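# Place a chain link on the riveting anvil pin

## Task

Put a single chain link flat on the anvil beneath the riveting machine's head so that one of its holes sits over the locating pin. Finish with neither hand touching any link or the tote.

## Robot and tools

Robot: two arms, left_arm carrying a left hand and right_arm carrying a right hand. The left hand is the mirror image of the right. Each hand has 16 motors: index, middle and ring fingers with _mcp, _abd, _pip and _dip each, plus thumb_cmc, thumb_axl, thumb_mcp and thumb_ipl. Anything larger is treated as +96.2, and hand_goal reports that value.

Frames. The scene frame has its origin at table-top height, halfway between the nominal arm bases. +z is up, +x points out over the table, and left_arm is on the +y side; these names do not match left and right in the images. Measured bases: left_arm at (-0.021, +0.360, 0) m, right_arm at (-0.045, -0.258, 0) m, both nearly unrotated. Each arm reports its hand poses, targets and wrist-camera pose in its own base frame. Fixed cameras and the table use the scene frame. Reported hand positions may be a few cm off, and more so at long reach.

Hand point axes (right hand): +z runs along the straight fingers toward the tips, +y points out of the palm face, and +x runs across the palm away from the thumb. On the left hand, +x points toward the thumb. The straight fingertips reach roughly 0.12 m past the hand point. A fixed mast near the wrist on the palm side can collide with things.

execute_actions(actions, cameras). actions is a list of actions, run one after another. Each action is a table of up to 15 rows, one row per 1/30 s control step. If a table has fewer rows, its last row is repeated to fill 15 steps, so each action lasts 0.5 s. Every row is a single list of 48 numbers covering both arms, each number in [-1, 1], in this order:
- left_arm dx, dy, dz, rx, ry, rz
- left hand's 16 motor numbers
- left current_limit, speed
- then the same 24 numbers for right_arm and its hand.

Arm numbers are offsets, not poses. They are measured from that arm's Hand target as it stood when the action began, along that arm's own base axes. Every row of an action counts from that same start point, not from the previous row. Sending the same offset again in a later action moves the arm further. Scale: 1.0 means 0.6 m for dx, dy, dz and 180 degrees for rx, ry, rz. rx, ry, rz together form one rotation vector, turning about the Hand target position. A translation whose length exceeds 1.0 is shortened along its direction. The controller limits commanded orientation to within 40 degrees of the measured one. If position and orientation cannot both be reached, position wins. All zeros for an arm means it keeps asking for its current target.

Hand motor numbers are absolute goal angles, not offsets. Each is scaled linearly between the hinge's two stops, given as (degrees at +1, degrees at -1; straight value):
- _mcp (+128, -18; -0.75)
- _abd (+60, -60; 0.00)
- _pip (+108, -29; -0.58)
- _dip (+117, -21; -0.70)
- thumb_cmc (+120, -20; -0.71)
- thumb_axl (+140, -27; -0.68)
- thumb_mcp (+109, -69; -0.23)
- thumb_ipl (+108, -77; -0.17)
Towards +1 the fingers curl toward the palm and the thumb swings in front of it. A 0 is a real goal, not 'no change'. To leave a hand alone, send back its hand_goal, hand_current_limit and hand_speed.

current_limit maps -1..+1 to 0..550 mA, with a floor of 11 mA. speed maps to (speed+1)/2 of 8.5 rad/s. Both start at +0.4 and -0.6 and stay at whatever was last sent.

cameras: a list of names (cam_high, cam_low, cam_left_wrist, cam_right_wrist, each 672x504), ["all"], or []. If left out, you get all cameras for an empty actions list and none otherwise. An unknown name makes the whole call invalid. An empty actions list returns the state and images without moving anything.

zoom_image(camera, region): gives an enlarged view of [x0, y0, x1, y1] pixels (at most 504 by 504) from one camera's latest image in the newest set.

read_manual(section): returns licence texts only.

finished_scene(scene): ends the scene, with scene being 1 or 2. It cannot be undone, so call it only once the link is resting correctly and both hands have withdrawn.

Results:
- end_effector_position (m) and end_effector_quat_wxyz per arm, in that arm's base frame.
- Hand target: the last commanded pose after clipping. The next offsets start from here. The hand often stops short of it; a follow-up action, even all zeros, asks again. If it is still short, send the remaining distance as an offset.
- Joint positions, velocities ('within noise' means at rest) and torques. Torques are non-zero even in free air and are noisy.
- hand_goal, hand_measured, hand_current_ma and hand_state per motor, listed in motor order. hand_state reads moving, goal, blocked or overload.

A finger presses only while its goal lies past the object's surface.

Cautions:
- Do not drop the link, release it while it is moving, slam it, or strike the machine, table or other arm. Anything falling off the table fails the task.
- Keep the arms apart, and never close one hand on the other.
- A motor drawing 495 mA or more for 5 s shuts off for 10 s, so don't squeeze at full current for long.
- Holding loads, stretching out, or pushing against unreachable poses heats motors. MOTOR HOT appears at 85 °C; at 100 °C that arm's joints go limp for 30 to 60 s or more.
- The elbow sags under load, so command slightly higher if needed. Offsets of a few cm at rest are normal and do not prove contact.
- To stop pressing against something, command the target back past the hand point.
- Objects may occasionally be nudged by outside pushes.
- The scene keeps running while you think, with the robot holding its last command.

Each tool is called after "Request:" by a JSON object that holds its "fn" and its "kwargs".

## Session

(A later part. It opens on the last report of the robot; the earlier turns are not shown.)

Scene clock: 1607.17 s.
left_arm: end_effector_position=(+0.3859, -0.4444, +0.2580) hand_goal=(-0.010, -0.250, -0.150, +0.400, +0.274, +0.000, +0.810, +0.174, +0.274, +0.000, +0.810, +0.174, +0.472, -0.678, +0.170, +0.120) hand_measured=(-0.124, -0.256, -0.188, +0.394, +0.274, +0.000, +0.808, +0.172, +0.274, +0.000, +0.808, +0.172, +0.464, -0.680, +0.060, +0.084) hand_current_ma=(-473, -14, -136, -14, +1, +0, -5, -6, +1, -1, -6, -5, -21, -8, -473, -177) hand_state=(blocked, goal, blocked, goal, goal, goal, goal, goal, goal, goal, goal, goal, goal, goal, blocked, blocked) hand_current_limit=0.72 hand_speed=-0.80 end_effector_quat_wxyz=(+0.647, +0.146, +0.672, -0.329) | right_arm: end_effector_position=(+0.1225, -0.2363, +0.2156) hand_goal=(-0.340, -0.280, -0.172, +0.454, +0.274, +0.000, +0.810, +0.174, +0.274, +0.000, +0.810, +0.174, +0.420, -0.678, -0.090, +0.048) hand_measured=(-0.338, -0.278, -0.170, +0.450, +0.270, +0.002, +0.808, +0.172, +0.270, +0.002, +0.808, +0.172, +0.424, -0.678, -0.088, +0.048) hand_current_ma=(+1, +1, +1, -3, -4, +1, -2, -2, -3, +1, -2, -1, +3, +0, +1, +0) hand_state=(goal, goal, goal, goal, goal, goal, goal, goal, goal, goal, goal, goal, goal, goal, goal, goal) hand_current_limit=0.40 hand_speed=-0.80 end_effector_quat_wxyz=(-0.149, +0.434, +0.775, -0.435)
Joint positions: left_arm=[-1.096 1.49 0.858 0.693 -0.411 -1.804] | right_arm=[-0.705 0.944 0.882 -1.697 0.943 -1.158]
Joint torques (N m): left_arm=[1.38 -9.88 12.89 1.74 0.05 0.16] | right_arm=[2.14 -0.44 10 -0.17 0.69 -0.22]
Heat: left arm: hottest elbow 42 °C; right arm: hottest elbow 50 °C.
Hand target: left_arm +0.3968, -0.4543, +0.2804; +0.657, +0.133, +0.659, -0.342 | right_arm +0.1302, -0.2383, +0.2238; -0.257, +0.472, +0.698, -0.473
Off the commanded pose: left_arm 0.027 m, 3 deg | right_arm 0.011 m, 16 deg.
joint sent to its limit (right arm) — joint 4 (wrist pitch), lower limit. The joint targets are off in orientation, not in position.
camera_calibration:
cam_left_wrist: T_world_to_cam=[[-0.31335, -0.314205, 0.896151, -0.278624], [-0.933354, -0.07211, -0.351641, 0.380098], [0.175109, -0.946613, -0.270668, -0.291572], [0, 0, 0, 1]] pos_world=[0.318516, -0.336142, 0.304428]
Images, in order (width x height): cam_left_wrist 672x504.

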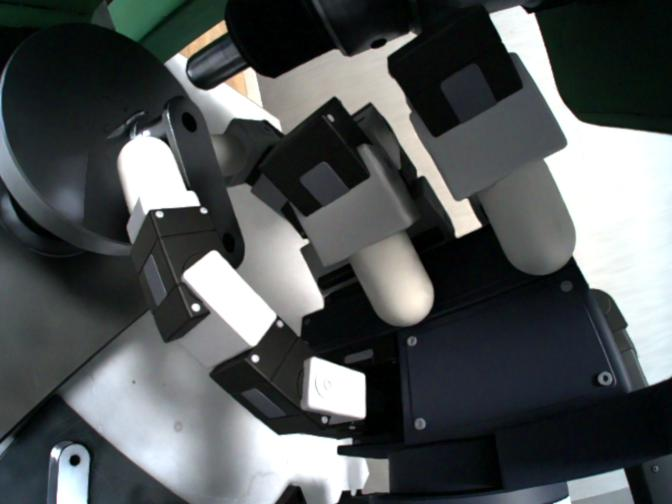

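Request:
{"fn": "execute_actions", "kwargs": {"actions": [[[0.01,0.0,0.018,0,0,0,-0.01,-0.25,-0.15,0.40,0.274,0,0.81,0.174,0.274,0,0.81,0.174,0.473,-0.678,0.17,0.12,0.72,-0.8,0,0,0,0,0,0,-0.34,-0.28,-0.172,0.454,0.274,0,0.81,0.174,0.274,0,0.81,0.174,0.42,-0.678,-0.09,0.049,0.4,-0.8]]], "cameras": ["cam_left_wrist"]}}

Request:
{"fn": "zoom_image", "kwargs": {"camera": "cam_left_wrist", "region": [80, 30, 290, 260]}}

Scene clock: 1615.27 s.
left_arm: end_effector_position=(+0.3898, -0.4458, +0.2575) hand_goal=(-0.010, -0.250, -0.150, +0.400, +0.274, +0.000, +0.810, +0.174, +0.274, +0.000, +0.810, +0.174, +0.472, -0.678, +0.170, +0.120) hand_measured=(-0.124, -0.256, -0.188, +0.394, +0.274, +0.000, +0.808, +0.172, +0.274, +0.000, +0.808, +0.172, +0.464, -0.680, +0.060, +0.084) hand_current_ma=(-473, -14, -136, -14, +1, +0, -5, -6, +1, -1, -6, -5, -21, -8, -473, -177) hand_state=(blocked, goal, blocked, goal, goal, goal, goal, goal, goal, goal, goal, goal, goal, goal, blocked, blocked) hand_current_limit=0.72 hand_speed=-0.80 end_effector_quat_wxyz=(+0.642, +0.153, +0.676, -0.328) | right_arm: end_effector_position=(+0.1225, -0.2363, +0.2156) hand_goal=(-0.340, -0.280, -0.172, +0.454, +0.274, +0.000, +0.810, +0.174, +0.274, +0.000, +0.810, +0.174, +0.420, -0.678, -0.090, +0.048) hand_measured=(-0.338, -0.278, -0.170, +0.450, +0.270, +0.002, +0.808, +0.172, +0.270, +0.002, +0.808, +0.172, +0.424, -0.678, -0.088, +0.048) hand_current_ma=(+1, +1, +1, -3, -4, +1, -2, -2, -3, +1, -2, -1, +3, +0, +1, +0) hand_state=(goal, goal, goal, goal, goal, goal, goal, goal, goal, goal, goal, goal, goal, goal, goal, goal) hand_current_limit=0.40 hand_speed=-0.80 end_effector_quat_wxyz=(-0.149, +0.434, +0.775, -0.435)
Joint positions: left_arm=[-1.086 1.49 0.867 0.667 -0.391 -1.804] | right_arm=[-0.705 0.944 0.882 -1.697 0.943 -1.158]
Joint torques (N m): left_arm=[1.14 -10.81 13.97 1.37 0.08 0.15] | right_arm=[2.14 -0.38 10 -0.21 0.69 -0.21]
Motor temperatures (°C): left_arm=[27 37 43 28 28 27] | right_arm=[26 27 50 23 25 25]
Heat: left arm: hottest elbow 43 °C; right arm: hottest elbow 50 °C.
Hand target: left_arm +0.4029, -0.4542, +0.2911; +0.657, +0.133, +0.659, -0.342 | right_arm +0.1302, -0.2383, +0.2238; -0.257, +0.472, +0.698, -0.473
Off the commanded pose: left_arm 0.037 m, 4 deg | right_arm 0.011 m, 16 deg.
joint sent to its limit (right arm) — joint 4 (wrist pitch), lower limit. The joint targets are off in orientation, not in position.
camera_calibration:
cam_left_wrist: T_world_to_cam=[[-0.310482, -0.324873, 0.893341, -0.28252], [-0.936425, -0.0570456, -0.3462, 0.39004], [0.163432, -0.944036, -0.286507, -0.283821], [0, 0, 0, 1]] pos_world=[0.323911, -0.33747, 0.306102]
Images, in order (width x height): cam_left_wrist 672x504.

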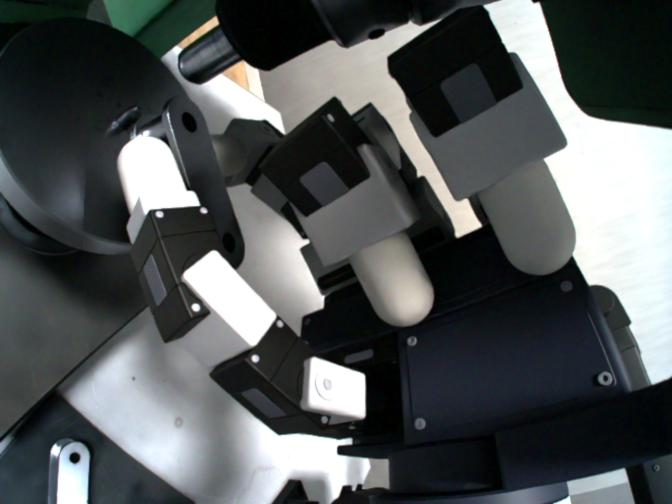

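Scaled by 2.191 from the camera's 672x504 image, which has a finer 960x720 frame.

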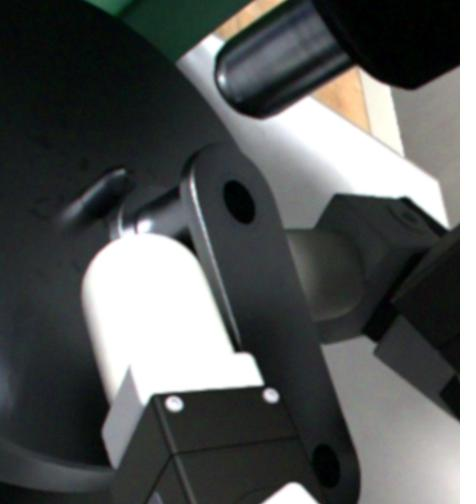

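Request:
{"fn": "execute_actions", "kwargs": {"actions": [[[-0.02,-0.006,0.02,0,0,0,-0.01,-0.25,-0.15,0.40,0.274,0,0.81,0.174,0.274,0,0.81,0.174,0.473,-0.678,0.17,0.12,0.72,-0.8,0,0,0,0,0,0,-0.34,-0.28,-0.172,0.454,0.274,0,0.81,0.174,0.274,0,0.81,0.174,0.42,-0.678,-0.09,0.049,0.4,-0.8]]], "cameras": ["cam_left_wrist"]}}

Request:
{"fn": "zoom_image", "kwargs": {"camera": "cam_left_wrist", "region": [80, 30, 290, 260]}}

Scene clock: 1627.33 s.
left_arm: end_effector_position=(+0.3900, -0.4424, +0.2664) hand_goal=(-0.010, -0.250, -0.150, +0.400, +0.274, +0.000, +0.810, +0.174, +0.274, +0.000, +0.810, +0.174, +0.472, -0.678, +0.170, +0.120) hand_measured=(-0.124, -0.256, -0.188, +0.394, +0.274, +0.000, +0.808, +0.172, +0.274, +0.000, +0.808, +0.172, +0.464, -0.680, +0.060, +0.084) hand_current_ma=(-473, -14, -136, -14, +1, +0, -5, -6, +1, -1, -6, -5, -22, -8, -473, -177) hand_state=(blocked, goal, blocked, goal, goal, goal, goal, goal, goal, goal, goal, goal, goal, goal, blocked, blocked) hand_current_limit=0.72 hand_speed=-0.80 end_effector_quat_wxyz=(+0.644, +0.148, +0.678, -0.322) | right_arm: end_effector_position=(+0.1225, -0.2363, +0.2156) hand_goal=(-0.340, -0.280, -0.172, +0.454, +0.274, +0.000, +0.810, +0.174, +0.274, +0.000, +0.810, +0.174, +0.420, -0.678, -0.090, +0.048) hand_measured=(-0.338, -0.278, -0.170, +0.450, +0.270, +0.002, +0.808, +0.172, +0.270, +0.002, +0.808, +0.172, +0.424, -0.678, -0.088, +0.048) hand_current_ma=(+1, +1, +1, -3, -4, +1, -2, -2, -3, +1, -2, -1, +3, +0, +1, +0) hand_state=(goal, goal, goal, goal, goal, goal, goal, goal, goal, goal, goal, goal, goal, goal, goal, goal) hand_current_limit=0.40 hand_speed=-0.80 end_effector_quat_wxyz=(-0.149, +0.434, +0.775, -0.435)
Joint positions: left_arm=[-1.087 1.473 0.878 0.634 -0.409 -1.804] | right_arm=[-0.705 0.944 0.882 -1.697 0.943 -1.158]
Joint torques (N m): left_arm=[-0.85 -11.16 13.96 1.37 -0.2 0.17] | right_arm=[2.26 -0.44 9.99 -0.2 0.69 -0.21]
Heat: left arm: hottest elbow 44 °C; right arm: hottest elbow 50 °C.
Hand target: left_arm +0.3908, -0.4579, +0.3032; +0.657, +0.133, +0.659, -0.342 | right_arm +0.1302, -0.2383, +0.2238; -0.257, +0.472, +0.698, -0.473
Off the commanded pose: left_arm 0.040 m, 4 deg | right_arm 0.011 m, 16 deg.
joint sent to its limit (right arm) — joint 4 (wrist pitch), lower limit. The joint targets are off in orientation, not in position.
camera_calibration:
cam_left_wrist: T_world_to_cam=[[-0.302877, -0.332334, 0.893208, -0.295537], [-0.936059, -0.0723482, -0.344325, 0.386062], [0.179053, -0.940383, -0.289172, -0.281876], [0, 0, 0, 1]] pos_world=[0.322336, -0.335357, 0.315397]
Images, in order (width x height): cam_left_wrist 672x504.

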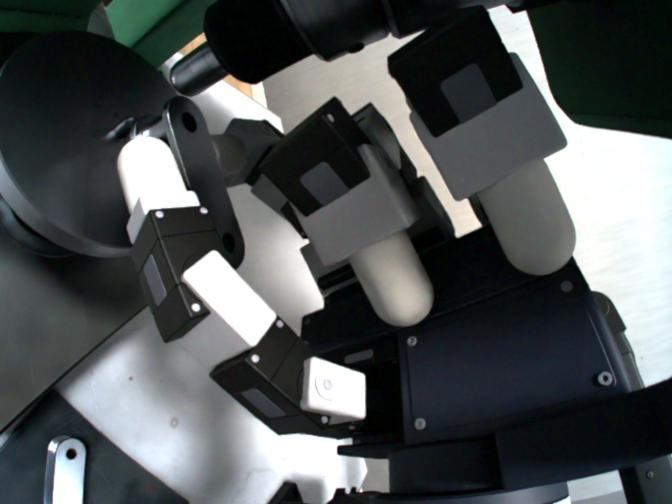

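Scaled by 2.191 from the camera's 672x504 image, which has a finer 960x720 frame.

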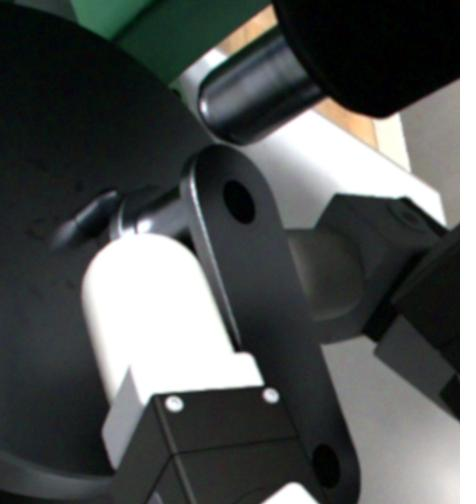

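Request:
{"fn": "execute_actions", "kwargs": {"actions": [[[0.04,0.014,0,0,0,0,-0.01,-0.25,-0.15,0.40,0.274,0,0.81,0.174,0.274,0,0.81,0.174,0.473,-0.678,0.17,0.12,0.72,-0.8,0,0,0,0,0,0,-0.34,-0.28,-0.172,0.454,0.274,0,0.81,0.174,0.274,0,0.81,0.174,0.42,-0.678,-0.09,0.049,0.4,-0.8]]], "cameras": ["cam_left_wrist"]}}

Request:
{"fn": "zoom_image", "kwargs": {"camera": "cam_left_wrist", "region": [80, 30, 290, 260]}}

Scene clock: 1636.03 s.
left_arm: end_effector_position=(+0.4013, -0.4412, +0.2696) hand_goal=(-0.010, -0.250, -0.150, +0.400, +0.274, +0.000, +0.810, +0.174, +0.274, +0.000, +0.810, +0.174, +0.472, -0.678, +0.170, +0.120) hand_measured=(-0.124, -0.256, -0.188, +0.394, +0.274, +0.000, +0.808, +0.172, +0.274, +0.000, +0.808, +0.172, +0.464, -0.680, +0.060, +0.084) hand_current_ma=(-473, -14, -139, -14, +1, +0, -5, -6, +2, +0, -6, -5, -23, -8, -473, -177) hand_state=(blocked, goal, blocked, goal, goal, goal, goal, goal, goal, goal, goal, goal, goal, goal, blocked, blocked) hand_current_limit=0.72 hand_speed=-0.80 end_effector_quat_wxyz=(+0.642, +0.152, +0.676, -0.329) | right_arm: end_effector_position=(+0.1225, -0.2363, +0.2156) hand_goal=(-0.340, -0.280, -0.172, +0.454, +0.274, +0.000, +0.810, +0.174, +0.274, +0.000, +0.810, +0.174, +0.420, -0.678, -0.090, +0.048) hand_measured=(-0.338, -0.278, -0.170, +0.450, +0.270, +0.002, +0.808, +0.172, +0.270, +0.002, +0.808, +0.172, +0.424, -0.678, -0.088, +0.048) hand_current_ma=(+1, +1, +1, -3, -4, +1, -2, -2, -3, +1, -2, -1, +3, +0, +1, +0) hand_state=(goal, goal, goal, goal, goal, goal, goal, goal, goal, goal, goal, goal, goal, goal, goal, goal) hand_current_limit=0.40 hand_speed=-0.80 end_effector_quat_wxyz=(-0.149, +0.434, +0.775, -0.435)
Joint positions: left_arm=[-1.058 1.473 0.886 0.63 -0.362 -1.808] | right_arm=[-0.705 0.944 0.882 -1.697 0.943 -1.158]
Joint torques (N m): left_arm=[1.14 -10.93 14.27 1.44 0.04 0.15] | right_arm=[2.08 -0.38 9.98 -0.23 0.7 -0.21]
Heat: left arm: hottest elbow 45 °C; right arm: hottest elbow 50 °C.
Hand target: left_arm +0.4149, -0.4494, +0.3032; +0.657, +0.133, +0.659, -0.342 | right_arm +0.1302, -0.2383, +0.2238; -0.257, +0.472, +0.698, -0.473
Off the commanded pose: left_arm 0.037 m, 4 deg | right_arm 0.011 m, 16 deg.
joint sent to its limit (right arm) — joint 4 (wrist pitch), lower limit. The joint targets are off in orientation, not in position.
camera_calibration:
cam_left_wrist: T_world_to_cam=[[-0.309283, -0.321737, 0.894891, -0.287722], [-0.937091, -0.0570774, -0.344389, 0.404994], [0.161881, -0.945107, -0.283843, -0.278501], [0, 0, 0, 1]] pos_world=[0.335612, -0.332668, 0.317904]
Images, in order (width x height): cam_left_wrist 672x504.

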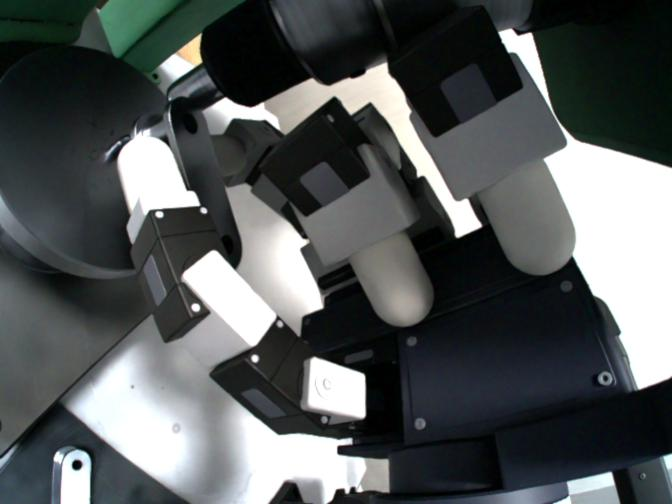

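Scaled by 2.191 from the camera's 672x504 image, which has a finer 960x720 frame.

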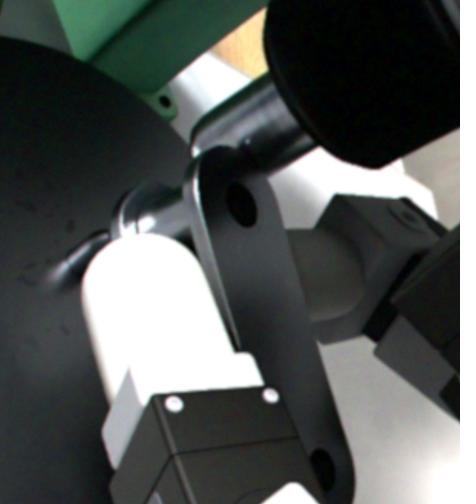

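Request:
{"fn": "execute_actions", "kwargs": {"actions": [[[0.02,0.026,0,0,0,0,-0.01,-0.25,-0.15,0.40,0.274,0,0.81,0.174,0.274,0,0.81,0.174,0.473,-0.678,0.17,0.12,0.72,-0.8,0,0,0,0,0,0,-0.34,-0.28,-0.172,0.454,0.274,0,0.81,0.174,0.274,0,0.81,0.174,0.42,-0.678,-0.09,0.049,0.4,-0.8]]], "cameras": ["cam_left_wrist"]}}

Request:
{"fn": "zoom_image", "kwargs": {"camera": "cam_left_wrist", "region": [80, 30, 290, 260]}}

Scene clock: 1689.07 s.
left_arm: end_effector_position=(+0.4048, -0.4425, +0.2705) hand_goal=(-0.010, -0.250, -0.150, +0.400, +0.274, +0.000, +0.810, +0.174, +0.274, +0.000, +0.810, +0.174, +0.472, -0.678, +0.170, +0.120) hand_measured=(-0.124, -0.256, -0.190, +0.394, +0.274, +0.000, +0.808, +0.172, +0.290, +0.000, +0.812, +0.172, +0.456, -0.682, +0.060, +0.084) hand_current_ma=(-473, -15, -141, -17, +1, +0, -5, -6, +50, +0, +5, -3, -48, -15, -473, -177) hand_state=(blocked, goal, blocked, goal, goal, goal, goal, goal, goal, goal, goal, goal, goal, goal, blocked, blocked) hand_current_limit=0.72 hand_speed=-0.80 end_effector_quat_wxyz=(+0.637, +0.161, +0.674, -0.338) | right_arm: end_effector_position=(+0.1225, -0.2363, +0.2156) hand_goal=(-0.340, -0.280, -0.172, +0.454, +0.274, +0.000, +0.810, +0.174, +0.274, +0.000, +0.810, +0.174, +0.420, -0.678, -0.090, +0.048) hand_measured=(-0.338, -0.278, -0.170, +0.450, +0.270, +0.002, +0.808, +0.172, +0.270, +0.002, +0.808, +0.172, +0.424, -0.678, -0.088, +0.048) hand_current_ma=(+1, +1, +1, -3, -4, +1, -2, -2, -3, +1, -2, -1, +3, +0, +1, +0) hand_state=(goal, goal, goal, goal, goal, goal, goal, goal, goal, goal, goal, goal, goal, goal, goal, goal) hand_current_limit=0.40 hand_speed=-0.80 end_effector_quat_wxyz=(-0.149, +0.434, +0.775, -0.435)
Joint positions: left_arm=[-1.044 1.469 0.886 0.625 -0.322 -1.811] | right_arm=[-0.705 0.944 0.882 -1.697 0.943 -1.158]
Joint torques (N m): left_arm=[3.49 -11.75 12.74 1.7 0.07 0.17] | right_arm=[2.14 -0.38 9.99 -0.21 0.69 -0.21]
Heat: left arm: hottest elbow 47 °C; right arm: hottest elbow 50 °C.
Hand target: left_arm +0.4269, -0.4338, +0.3032; +0.657, +0.133, +0.659, -0.342 | right_arm +0.1302, -0.2383, +0.2238; -0.257, +0.472, +0.698, -0.473
Off the commanded pose: left_arm 0.040 m, 4 deg | right_arm 0.011 m, 16 deg.
joint sent to its limit (right arm) — joint 4 (wrist pitch), lower limit. The joint targets are off in orientation, not in position.
camera_calibration:
cam_left_wrist: T_world_to_cam=[[-0.316677, -0.313088, 0.895372, -0.281245], [-0.938628, -0.03263, -0.343385, 0.41975], [0.136726, -0.949163, -0.28354, -0.271747], [0, 0, 0, 1]] pos_world=[0.34208, -0.33229, 0.318904]
Images, in order (width x height): cam_left_wrist 672x504.

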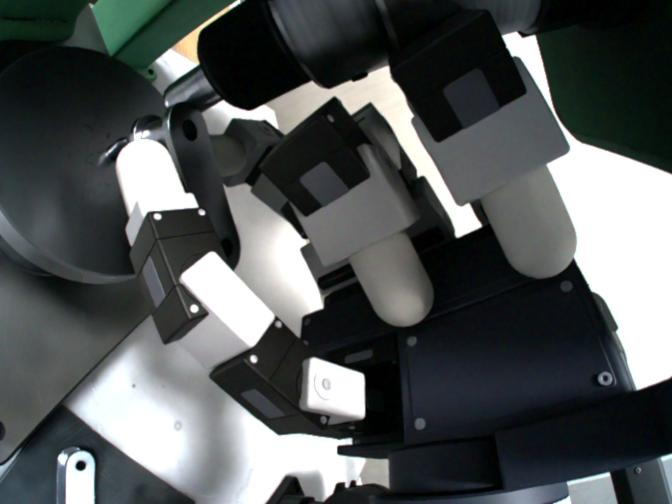

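Scaled by 2.191 from the camera's 672x504 image, which has a finer 960x720 frame.

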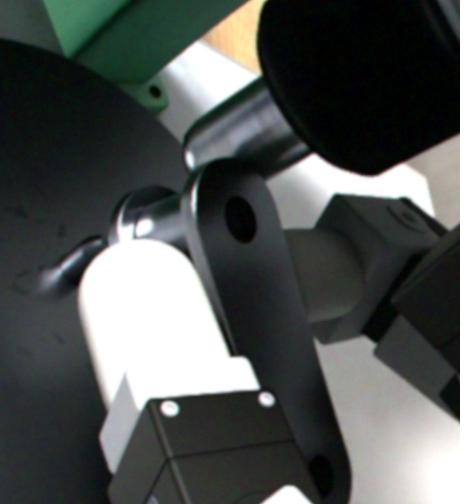

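Request:
{"fn": "execute_actions", "kwargs": {"actions": [[[-0.05,-0.03,0,0,0,0,-0.01,-0.25,-0.15,0.40,0.274,0,0.81,0.174,0.274,0,0.81,0.174,0.473,-0.678,0.17,0.12,0.72,-0.8,0,0,0,0,0,0,-0.34,-0.28,-0.172,0.454,0.274,0,0.81,0.174,0.274,0,0.81,0.174,0.42,-0.678,-0.09,0.049,0.4,-0.8]]], "cameras": ["cam_left_wrist"]}}

Request:
{"fn": "zoom_image", "kwargs": {"camera": "cam_left_wrist", "region": [80, 30, 290, 260]}}

Scene clock: 1699.97 s.
left_arm: end_effector_position=(+0.3942, -0.4425, +0.2714) hand_goal=(-0.010, -0.250, -0.150, +0.400, +0.274, +0.000, +0.810, +0.174, +0.274, +0.000, +0.810, +0.174, +0.472, -0.678, +0.170, +0.120) hand_measured=(-0.124, -0.256, -0.190, +0.396, +0.274, +0.000, +0.808, +0.172, +0.276, +0.000, +0.812, +0.172, +0.462, -0.682, +0.060, +0.084) hand_current_ma=(-473, -15, -143, -10, +1, +0, -5, -6, +5, +1, +4, -3, -31, -13, -473, -177) hand_state=(blocked, goal, blocked, goal, goal, goal, goal, goal, goal, goal, goal, goal, goal, goal, blocked, blocked) hand_current_limit=0.72 hand_speed=-0.80 end_effector_quat_wxyz=(+0.643, +0.147, +0.677, -0.328) | right_arm: end_effector_position=(+0.1225, -0.2363, +0.2156) hand_goal=(-0.340, -0.280, -0.172, +0.454, +0.274, +0.000, +0.810, +0.174, +0.274, +0.000, +0.810, +0.174, +0.420, -0.678, -0.090, +0.048) hand_measured=(-0.338, -0.278, -0.170, +0.450, +0.270, +0.002, +0.808, +0.172, +0.270, +0.002, +0.808, +0.172, +0.424, -0.678, -0.088, +0.048) hand_current_ma=(+1, +1, +1, -3, -4, +1, -2, -2, -3, +1, -2, -1, +3, +0, +1, +0) hand_state=(goal, goal, goal, goal, goal, goal, goal, goal, goal, goal, goal, goal, goal, goal, goal, goal) hand_current_limit=0.40 hand_speed=-0.80 end_effector_quat_wxyz=(-0.149, +0.434, +0.775, -0.435)
Joint positions: left_arm=[-1.076 1.467 0.886 0.625 -0.391 -1.811] | right_arm=[-0.705 0.944 0.882 -1.697 0.943 -1.158]
Joint torques (N m): left_arm=[0.03 -10.7 12.94 1.87 -0.2 0.23] | right_arm=[2.26 -0.32 10 -0.2 0.69 -0.21]
Heat: left arm: hottest elbow 46 °C; right arm: hottest elbow 50 °C.
Hand target: left_arm +0.3969, -0.4518, +0.3032; +0.657, +0.133, +0.659, -0.342 | right_arm +0.1302, -0.2383, +0.2238; -0.257, +0.472, +0.698, -0.473
Off the commanded pose: left_arm 0.033 m, 3 deg | right_arm 0.011 m, 16 deg.
joint sent to its limit (right arm) — joint 4 (wrist pitch), lower limit. The joint targets are off in orientation, not in position.
camera_calibration:
cam_left_wrist: T_world_to_cam=[[-0.303573, -0.321404, 0.896963, -0.294682], [-0.937295, -0.0684464, -0.341749, 0.393196], [0.171233, -0.944465, -0.280472, -0.282333], [0, 0, 0, 1]] pos_world=[0.327429, -0.334453, 0.319507]
Images, in order (width x height): cam_left_wrist 672x504.

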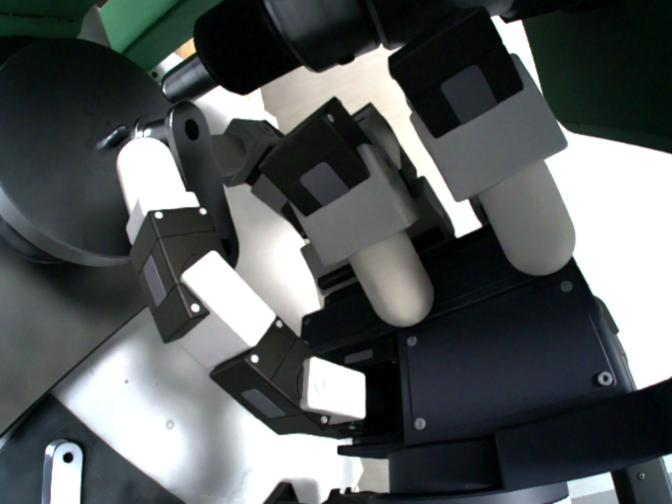

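Scaled by 2.191 from the camera's 672x504 image, which has a finer 960x720 frame.

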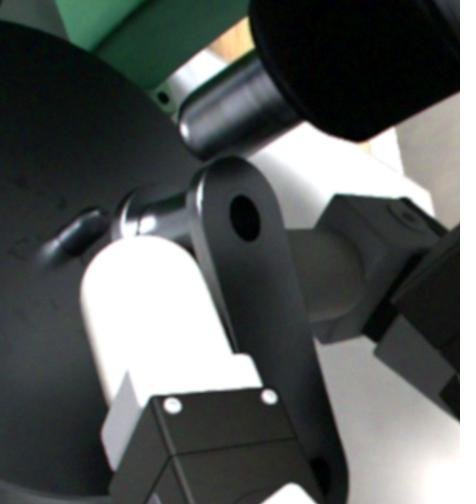

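Request:
{"fn": "execute_actions", "kwargs": {"actions": [[[-0.01,0,-0.022,0,0,0,-0.01,-0.25,-0.15,0.40,-0.753,0,0.956,0.754,-0.753,0,0.956,0.681,0.473,-0.678,0.17,0.12,0.72,-0.8,0,0,0,0,0,0,-0.34,-0.28,-0.172,0.454,0.274,0,0.81,0.174,0.274,0,0.81,0.174,0.42,-0.678,-0.09,0.049,0.4,-0.8]],[[0,0,0,0,0,0,-0.01,-0.25,-0.15,0.40,-0.753,0,0.956,0.754,-0.753,0,0.956,0.681,0.473,-0.678,0.17,0.12,0.72,-0.8,0,0,0,0,0,0,-0.34,-0.28,-0.172,0.454,0.274,0,0.81,0.174,0.274,0,0.81,0.174,0.42,-0.678,-0.09,0.049,0.4,-0.8]]], "cameras": ["cam_left_wrist"]}}

Request:
{"fn": "zoom_image", "kwargs": {"camera": "cam_left_wrist", "region": [80, 30, 290, 260]}}

Scene clock: 1731.63 s.
left_arm: end_effector_position=(+0.3861, -0.4474, +0.2713) hand_goal=(-0.010, -0.250, -0.150, +0.400, -0.754, +0.000, +0.956, +0.754, -0.754, +0.000, +0.956, +0.680, +0.472, -0.678, +0.170, +0.120) hand_measured=(-0.124, -0.256, -0.190, +0.396, -0.748, +0.000, +0.948, +0.720, -0.748, +0.000, +0.958, +0.678, +0.462, -0.682, +0.060, +0.084) hand_current_ma=(-473, -15, -143, -9, +17, +0, -25, -120, +17, +1, +6, -6, -30, -13, -473, -177) hand_state=(blocked, goal, blocked, goal, goal, goal, goal, blocked, goal, goal, goal, goal, goal, goal, blocked, blocked) hand_current_limit=0.72 hand_speed=-0.80 end_effector_quat_wxyz=(+0.642, +0.148, +0.676, -0.329) | right_arm: end_effector_position=(+0.1225, -0.2363, +0.2156) hand_goal=(-0.340, -0.280, -0.172, +0.454, +0.274, +0.000, +0.810, +0.174, +0.274, +0.000, +0.810, +0.174, +0.420, -0.678, -0.090, +0.048) hand_measured=(-0.338, -0.278, -0.170, +0.450, +0.270, +0.002, +0.808, +0.172, +0.270, +0.002, +0.808, +0.172, +0.424, -0.678, -0.088, +0.048) hand_current_ma=(+1, +1, +1, -3, -4, +1, -2, -2, -3, +1, -2, -1, +3, +0, +1, +0) hand_state=(goal, goal, goal, goal, goal, goal, goal, goal, goal, goal, goal, goal, goal, goal, goal, goal) hand_current_limit=0.40 hand_speed=-0.80 end_effector_quat_wxyz=(-0.149, +0.434, +0.775, -0.435)
Joint positions: left_arm=[-1.096 1.467 0.886 0.625 -0.406 -1.811] | right_arm=[-0.705 0.944 0.882 -1.697 0.943 -1.158]
Joint torques (N m): left_arm=[0.38 -10.05 10.93 3.47 -0.1 0.14] | right_arm=[2.2 -0.5 10 -0.2 0.69 -0.21]
Heat: left arm: hottest elbow 46 °C; right arm: hottest elbow 50 °C.
Hand target: left_arm +0.3908, -0.4519, +0.2900; +0.657, +0.133, +0.659, -0.342 | right_arm +0.1302, -0.2383, +0.2238; -0.257, +0.472, +0.698, -0.473
Off the commanded pose: left_arm 0.020 m, 3 deg | right_arm 0.011 m, 16 deg.
joint sent to its limit (right arm) — joint 4 (wrist pitch), lower limit. The joint targets are off in orientation, not in position.
camera_calibration:
cam_left_wrist: T_world_to_cam=[[-0.304487, -0.319803, 0.897226, -0.297598], [-0.937788, -0.0643579, -0.341192, 0.387179], [0.166858, -0.945296, -0.280311, -0.284357], [0, 0, 0, 1]] pos_world=[0.319924, -0.339057, 0.319407]
Images, in order (width x height): cam_left_wrist 672x504.

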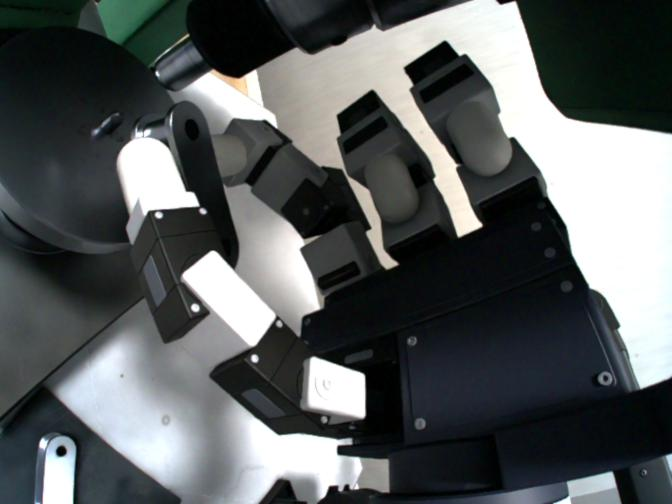

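Scaled by 2.191 from the camera's 672x504 image, which has a finer 960x720 frame.

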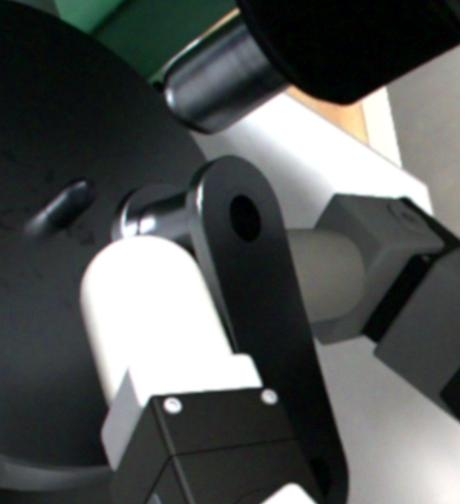

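Request:
{"fn": "execute_actions", "kwargs": {"actions": [], "cameras": ["all"]}}

Request:
{"fn": "zoom_image", "kwargs": {"camera": "cam_left_wrist", "region": [80, 30, 290, 260]}}

Scene clock: 1753.97 s.
left_arm: end_effector_position=(+0.3861, -0.4474, +0.2713) hand_goal=(-0.010, -0.250, -0.150, +0.400, -0.754, +0.000, +0.956, +0.754, -0.754, +0.000, +0.956, +0.680, +0.472, -0.678, +0.170, +0.120) hand_measured=(-0.124, -0.256, -0.190, +0.396, -0.748, +0.000, +0.948, +0.720, -0.748, +0.000, +0.958, +0.678, +0.462, -0.682, +0.060, +0.084) hand_current_ma=(-473, -15, -143, -9, +17, +0, -25, -120, +17, +1, +6, -6, -30, -13, -473, -177) hand_state=(blocked, goal, blocked, goal, goal, goal, goal, blocked, goal, goal, goal, goal, goal, goal, blocked, blocked) hand_current_limit=0.72 hand_speed=-0.80 end_effector_quat_wxyz=(+0.642, +0.148, +0.676, -0.329) | right_arm: end_effector_position=(+0.1225, -0.2363, +0.2156) hand_goal=(-0.340, -0.280, -0.172, +0.454, +0.274, +0.000, +0.810, +0.174, +0.274, +0.000, +0.810, +0.174, +0.420, -0.678, -0.090, +0.048) hand_measured=(-0.338, -0.278, -0.170, +0.450, +0.270, +0.002, +0.808, +0.172, +0.270, +0.002, +0.808, +0.172, +0.424, -0.678, -0.088, +0.048) hand_current_ma=(+1, +1, +1, -3, -4, +1, -2, -2, -3, +1, -2, -1, +3, +0, +1, +0) hand_state=(goal, goal, goal, goal, goal, goal, goal, goal, goal, goal, goal, goal, goal, goal, goal, goal) hand_current_limit=0.40 hand_speed=-0.80 end_effector_quat_wxyz=(-0.149, +0.434, +0.775, -0.435)
Joint positions: left_arm=[-1.096 1.467 0.886 0.625 -0.406 -1.811] | right_arm=[-0.705 0.944 0.882 -1.697 0.943 -1.158]
Joint velocities: within noise
Joint torques (N m): left_arm=[0.73 -10.34 10.91 3.48 -0.11 0.15] | right_arm=[2.2 -0.5 10 -0.2 0.69 -0.21]
Motor temperatures (°C): left_arm=[27 36 45 29 28 27] | right_arm=[26 27 50 23 25 25]
Heat: left arm: hottest elbow 45 °C; right arm: hottest elbow 50 °C.
Hand target: left_arm +0.3908, -0.4519, +0.2900; +0.657, +0.133, +0.659, -0.342 | right_arm +0.1302, -0.2383, +0.2238; -0.257, +0.472, +0.698, -0.473
Off the commanded pose: left_arm 0.020 m, 3 deg | right_arm 0.011 m, 16 deg.
camera_calibration:
cam_left_wrist: T_world_to_cam=[[-0.304487, -0.319803, 0.897226, -0.297598], [-0.937788, -0.0643579, -0.341192, 0.387179], [0.166858, -0.945296, -0.280311, -0.284357], [0, 0, 0, 1]] pos_world=[0.319924, -0.339057, 0.319407]
cam_right_wrist: T_world_to_cam=[[0.816965, -0.441561, -0.370935, -0.0971319], [0.384296, -0.0627396, 0.921076, -0.311618], [-0.429983, -0.895035, 0.118434, -0.059965], [0, 0, 0, 1]] pos_world=[0.173323, -0.116111, 0.258096]

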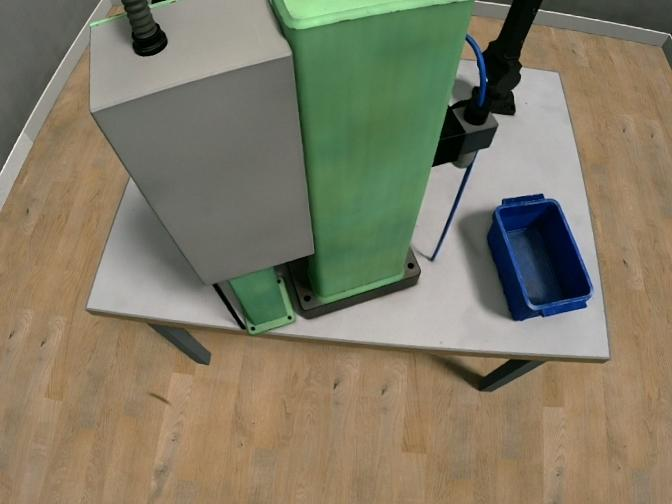

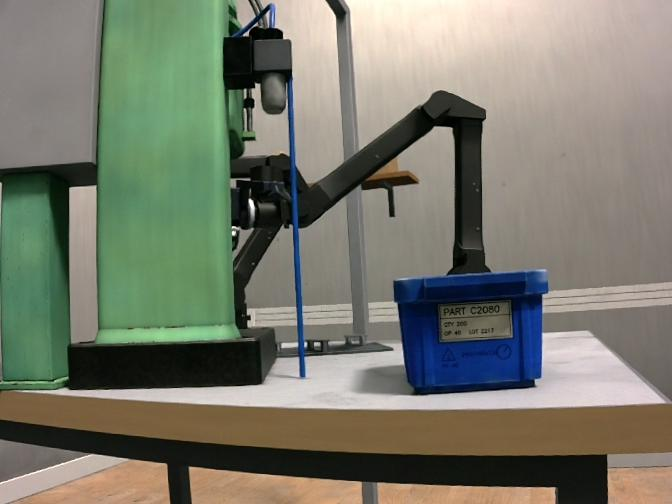

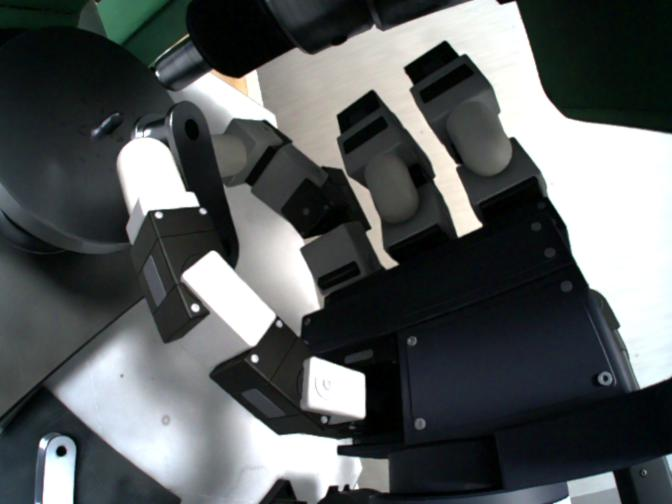

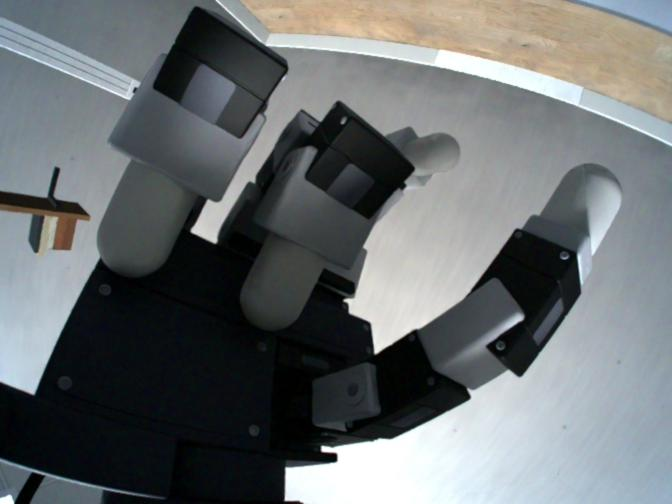

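Scaled by 2.191 from the camera's 672x504 image, which has a finer 960x720 frame.

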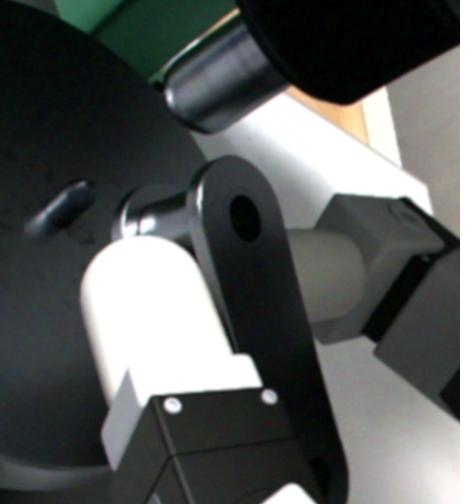

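Request:
{"fn": "execute_actions", "kwargs": {"actions": [[[0.0,0.0,-0.013,0,0,0,-0.01,-0.25,-0.15,0.40,-0.753,0,0.956,0.70,-0.753,0,0.956,0.68,0.473,-0.678,0.17,0.12,0.72,-0.8,0,0,0,0,0,0,-0.34,-0.28,-0.172,0.454,0.274,0,0.81,0.174,0.274,0,0.81,0.174,0.42,-0.678,-0.09,0.049,0.4,-0.8]]]}}

Scene clock: 1758.70 s.
left_arm: end_effector_position=(+0.3870, -0.4491, +0.2711) hand_goal=(-0.010, -0.250, -0.150, +0.400, -0.754, +0.000, +0.956, +0.700, -0.754, +0.000, +0.956, +0.680, +0.472, -0.678, +0.170, +0.120) hand_measured=(-0.124, -0.256, -0.190, +0.396, -0.748, +0.000, +0.954, +0.702, -0.748, +0.000, +0.958, +0.678, +0.462, -0.682, +0.060, +0.084) hand_current_ma=(-473, -15, -143, -9, +17, +0, -7, +4, +17, +1, +6, -6, -30, -13, -473, -177) hand_state=(blocked, goal, blocked, goal, goal, goal, goal, goal, goal, goal, goal, goal, goal, goal, blocked, blocked) hand_current_limit=0.72 hand_speed=-0.80 end_effector_quat_wxyz=(+0.645, +0.145, +0.673, -0.333) | right_arm: end_effector_position=(+0.1225, -0.2363, +0.2156) hand_goal=(-0.340, -0.280, -0.172, +0.454, +0.274, +0.000, +0.810, +0.174, +0.274, +0.000, +0.810, +0.174, +0.420, -0.678, -0.090, +0.048) hand_measured=(-0.338, -0.278, -0.170, +0.450, +0.270, +0.002, +0.808, +0.172, +0.270, +0.002, +0.808, +0.172, +0.424, -0.678, -0.088, +0.048) hand_current_ma=(+1, +1, +1, -3, -4, +1, -2, -2, -3, +1, -2, -1, +3, +0, +1, +0) hand_state=(goal, goal, goal, goal, goal, goal, goal, goal, goal, goal, goal, goal, goal, goal, goal, goal) hand_current_limit=0.40 hand_speed=-0.80 end_effector_quat_wxyz=(-0.149, +0.434, +0.775, -0.435)
Joint positions: left_arm=[-1.096 1.475 0.886 0.647 -0.406 -1.811] | right_arm=[-0.705 0.944 0.882 -1.697 0.943 -1.158]
Joint torques (N m): left_arm=[0.56 -10.05 10 3.54 -0.1 0.12] | right_arm=[2.2 -0.44 10.03 -0.21 0.68 -0.22]
Heat: left arm: hottest elbow 45 °C; right arm: hottest elbow 50 °C.
Hand target: left_arm +0.3908, -0.4518, +0.2822; +0.657, +0.133, +0.659, -0.342 | right_arm +0.1302, -0.2383, +0.2238; -0.257, +0.472, +0.698, -0.473
Off the commanded pose: left_arm 0.012 m, 3 deg | right_arm 0.011 m, 16 deg.
joint sent to its limit (right arm) — joint 4 (wrist pitch), lower limit. The joint targets are off in orientation, not in position.

Request:
{"fn": "execute_actions", "kwargs": {"actions": [[[0.0,0.0,-0.010,0,0,0,-0.01,-0.25,-0.15,0.40,-0.753,0,0.956,0.70,-0.753,0,0.956,0.68,0.473,-0.678,0.17,0.12,0.72,-0.8,0,0,0,0,0,0,-0.34,-0.28,-0.172,0.454,0.274,0,0.81,0.174,0.274,0,0.81,0.174,0.42,-0.678,-0.09,0.049,0.4,-0.8]]]}}

Scene clock: 1761.87 s.
left_arm: end_effector_position=(+0.3881, -0.4503, +0.2684) hand_goal=(-0.010, -0.250, -0.150, +0.400, -0.754, +0.000, +0.956, +0.700, -0.754, +0.000, +0.956, +0.680, +0.472, -0.678, +0.170, +0.120) hand_measured=(-0.124, -0.256, -0.190, +0.396, -0.748, +0.000, +0.954, +0.702, -0.748, +0.000, +0.958, +0.678, +0.462, -0.682, +0.060, +0.084) hand_current_ma=(-473, -15, -143, -9, +17, +0, -6, +4, +17, +1, +6, -6, -30, -13, -473, -177) hand_state=(blocked, goal, blocked, goal, goal, goal, goal, goal, goal, goal, goal, goal, goal, goal, blocked, blocked) hand_current_limit=0.72 hand_speed=-0.80 end_effector_quat_wxyz=(+0.647, +0.143, +0.671, -0.333) | right_arm: end_effector_position=(+0.1225, -0.2363, +0.2156) hand_goal=(-0.340, -0.280, -0.172, +0.454, +0.274, +0.000, +0.810, +0.174, +0.274, +0.000, +0.810, +0.174, +0.420, -0.678, -0.090, +0.048) hand_measured=(-0.338, -0.278, -0.170, +0.450, +0.270, +0.002, +0.808, +0.172, +0.270, +0.002, +0.808, +0.172, +0.424, -0.678, -0.088, +0.048) hand_current_ma=(+1, +1, +1, -3, -4, +1, -2, -2, -3, +1, -2, -1, +3, +0, +1, +0) hand_state=(goal, goal, goal, goal, goal, goal, goal, goal, goal, goal, goal, goal, goal, goal, goal, goal) hand_current_limit=0.40 hand_speed=-0.80 end_effector_quat_wxyz=(-0.149, +0.434, +0.775, -0.435)
Joint positions: left_arm=[-1.096 1.487 0.886 0.664 -0.409 -1.811] | right_arm=[-0.705 0.944 0.882 -1.697 0.943 -1.158]
Joint torques (N m): left_arm=[0.38 -10.4 9.14 3.56 -0.11 0.14] | right_arm=[2.14 -0.38 9.99 -0.24 0.69 -0.21]
Heat: left arm: hottest elbow 45 °C; right arm: hottest elbow 50 °C.
Hand target: left_arm +0.3908, -0.4519, +0.2762; +0.657, +0.133, +0.659, -0.342 | right_arm +0.1302, -0.2383, +0.2238; -0.257, +0.472, +0.698, -0.473
Off the commanded pose: left_arm 0.008 m, 2 deg | right_arm 0.011 m, 16 deg.
joint sent to its limit (right arm) — joint 4 (wrist pitch), lower limit. The joint targets are off in orientation, not in position.

Request:
{"fn": "execute_actions", "kwargs": {"actions": [[[0.0,0.0,-0.013,0,0,0,-0.01,-0.25,-0.15,0.40,-0.753,0,0.956,0.70,-0.753,0,0.956,0.68,0.473,-0.678,0.17,0.12,0.72,-0.8,0,0,0,0,0,0,-0.34,-0.28,-0.172,0.454,0.274,0,0.81,0.174,0.274,0,0.81,0.174,0.42,-0.678,-0.09,0.049,0.4,-0.8]]], "cameras": ["cam_left_wrist"]}}

Request:
{"fn": "zoom_image", "kwargs": {"camera": "cam_left_wrist", "region": [80, 30, 290, 260]}}

Scene clock: 1765.97 s.
left_arm: end_effector_position=(+0.3896, -0.4515, +0.2651) hand_goal=(-0.010, -0.250, -0.150, +0.400, -0.754, +0.000, +0.956, +0.700, -0.754, +0.000, +0.956, +0.680, +0.472, -0.678, +0.170, +0.120) hand_measured=(-0.124, -0.256, -0.190, +0.396, -0.748, +0.000, +0.954, +0.702, -0.748, +0.000, +0.958, +0.678, +0.462, -0.682, +0.060, +0.084) hand_current_ma=(-473, -15, -143, -9, +17, +0, -6, +4, +17, +1, +6, -6, -30, -13, -473, -177) hand_state=(blocked, goal, blocked, goal, goal, goal, goal, goal, goal, goal, goal, goal, goal, goal, blocked, blocked) hand_current_limit=0.72 hand_speed=-0.80 end_effector_quat_wxyz=(+0.649, +0.139, +0.669, -0.334) | right_arm: end_effector_position=(+0.1225, -0.2363, +0.2156) hand_goal=(-0.340, -0.280, -0.172, +0.454, +0.274, +0.000, +0.810, +0.174, +0.274, +0.000, +0.810, +0.174, +0.420, -0.678, -0.090, +0.048) hand_measured=(-0.338, -0.278, -0.170, +0.450, +0.270, +0.002, +0.808, +0.172, +0.270, +0.002, +0.808, +0.172, +0.424, -0.678, -0.088, +0.048) hand_current_ma=(+1, +1, +1, -3, -4, +1, -2, -2, -3, +1, -2, -1, +3, +0, +1, +0) hand_state=(goal, goal, goal, goal, goal, goal, goal, goal, goal, goal, goal, goal, goal, goal, goal, goal) hand_current_limit=0.40 hand_speed=-0.80 end_effector_quat_wxyz=(-0.149, +0.434, +0.775, -0.435)
Joint positions: left_arm=[-1.096 1.501 0.886 0.687 -0.416 -1.811] | right_arm=[-0.705 0.944 0.882 -1.697 0.943 -1.158]
Joint torques (N m): left_arm=[0.5 -10.11 8.35 3.59 -0.09 0.15] | right_arm=[2.2 -0.44 10 -0.2 0.69 -0.22]
Heat: left arm: hottest elbow 44 °C; right arm: hottest elbow 50 °C.
Hand target: left_arm +0.3908, -0.4519, +0.2683; +0.657, +0.133, +0.659, -0.342 | right_arm +0.1302, -0.2383, +0.2238; -0.257, +0.472, +0.698, -0.473
Off the commanded pose: left_arm 0.003 m, 2 deg | right_arm 0.011 m, 16 deg.
joint sent to its limit (right arm) — joint 4 (wrist pitch), lower limit. The joint targets are off in orientation, not in position.
camera_calibration:
cam_left_wrist: T_world_to_cam=[[-0.312643, -0.300148, 0.901202, -0.281367], [-0.932892, -0.0815561, -0.350799, 0.380941], [0.17879, -0.9504, -0.254508, -0.304329], [0, 0, 0, 1]] pos_world=[0.32182, -0.342618, 0.309749]
Images, in order (width x height): cam_left_wrist 672x504.

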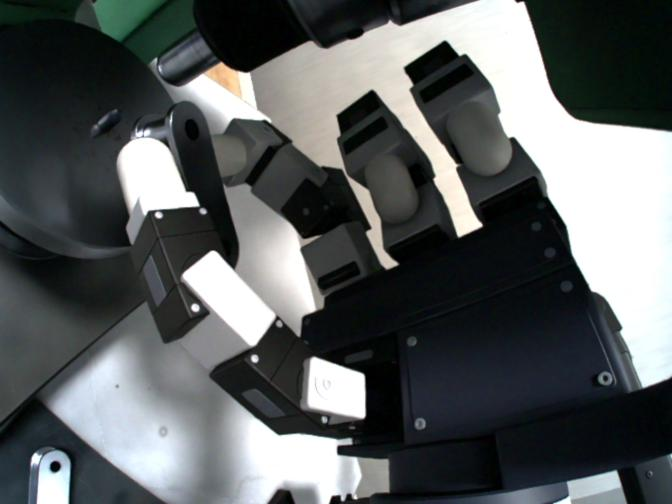

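Scaled by 2.191 from the camera's 672x504 image, which has a finer 960x720 frame.

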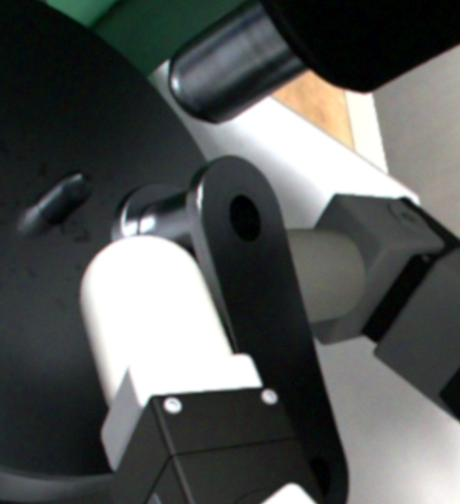

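Request:
{"fn": "execute_actions", "kwargs": {"actions": [[[0.025,0.010,-0.006,0,0,0,-0.01,-0.25,-0.15,0.40,-0.753,0,0.956,0.70,-0.753,0,0.956,0.68,0.473,-0.678,0.17,0.12,0.72,-0.8,0,0,0,0,0,0,-0.34,-0.28,-0.172,0.454,0.274,0,0.81,0.174,0.274,0,0.81,0.174,0.42,-0.678,-0.09,0.049,0.4,-0.8]]], "cameras": ["cam_left_wrist"]}}

Request:
{"fn": "zoom_image", "kwargs": {"camera": "cam_left_wrist", "region": [80, 30, 290, 260]}}

Scene clock: 1775.30 s.
left_arm: end_effector_position=(+0.4000, -0.4487, +0.2616) hand_goal=(-0.010, -0.250, -0.150, +0.400, -0.754, +0.000, +0.956, +0.700, -0.754, +0.000, +0.956, +0.680, +0.472, -0.678, +0.170, +0.120) hand_measured=(-0.124, -0.258, -0.190, +0.398, -0.750, +0.000, +0.954, +0.702, -0.750, +0.000, +0.958, +0.678, +0.464, -0.682, +0.060, +0.084) hand_current_ma=(-473, -19, -143, -5, +12, +0, -6, +4, +11, +1, +6, -6, -24, -11, -473, -177) hand_state=(blocked, goal, blocked, goal, goal, goal, goal, goal, goal, goal, goal, goal, goal, goal, blocked, blocked) hand_current_limit=0.72 hand_speed=-0.80 end_effector_quat_wxyz=(+0.648, +0.141, +0.669, -0.336) | right_arm: end_effector_position=(+0.1225, -0.2363, +0.2156) hand_goal=(-0.340, -0.280, -0.172, +0.454, +0.274, +0.000, +0.810, +0.174, +0.274, +0.000, +0.810, +0.174, +0.420, -0.678, -0.090, +0.048) hand_measured=(-0.338, -0.278, -0.170, +0.450, +0.270, +0.002, +0.808, +0.172, +0.270, +0.002, +0.808, +0.172, +0.424, -0.678, -0.088, +0.048) hand_current_ma=(+1, +1, +1, -3, -4, +1, -2, -2, -3, +1, -2, -1, +3, +0, +1, +0) hand_state=(goal, goal, goal, goal, goal, goal, goal, goal, goal, goal, goal, goal, goal, goal, goal, goal) hand_current_limit=0.40 hand_speed=-0.80 end_effector_quat_wxyz=(-0.149, +0.434, +0.775, -0.435)
Joint positions: left_arm=[-1.071 1.511 0.886 0.696 -0.385 -1.814] | right_arm=[-0.705 0.944 0.882 -1.697 0.943 -1.158]
Joint torques (N m): left_arm=[1.26 -10.17 8.44 3.58 0.05 0.14] | right_arm=[2.26 -0.56 9.99 -0.2 0.69 -0.2]
Heat: left arm: hottest elbow 44 °C; right arm: hottest elbow 50 °C.
Hand target: left_arm +0.4058, -0.4459, +0.2648; +0.657, +0.133, +0.659, -0.342 | right_arm +0.1302, -0.2383, +0.2238; -0.257, +0.472, +0.698, -0.473
Off the commanded pose: left_arm 0.007 m, 2 deg | right_arm 0.011 m, 16 deg.
joint sent to its limit (right arm) — joint 4 (wrist pitch), lower limit. The joint targets are off in orientation, not in position.
camera_calibration:
cam_left_wrist: T_world_to_cam=[[-0.314062, -0.297785, 0.901493, -0.272421], [-0.933431, -0.0765842, -0.350486, 0.392024], [0.17341, -0.951556, -0.25391, -0.303], [0, 0, 0, 1]] pos_world=[0.332914, -0.339422, 0.306049]
Images, in order (width x height): cam_left_wrist 672x504.

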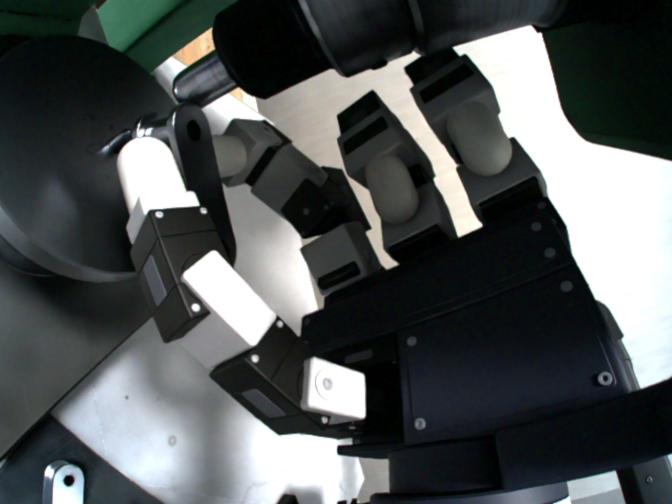

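Scaled by 2.191 from the camera's 672x504 image, which has a finer 960x720 frame.

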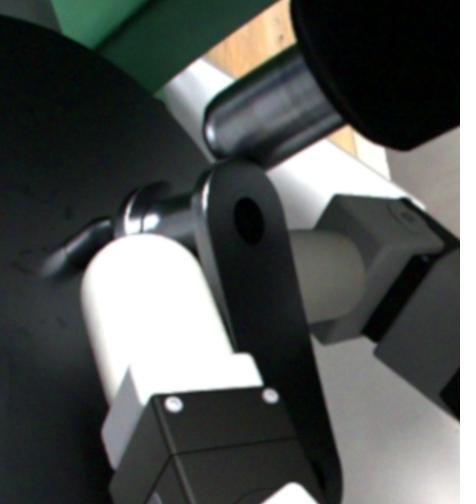

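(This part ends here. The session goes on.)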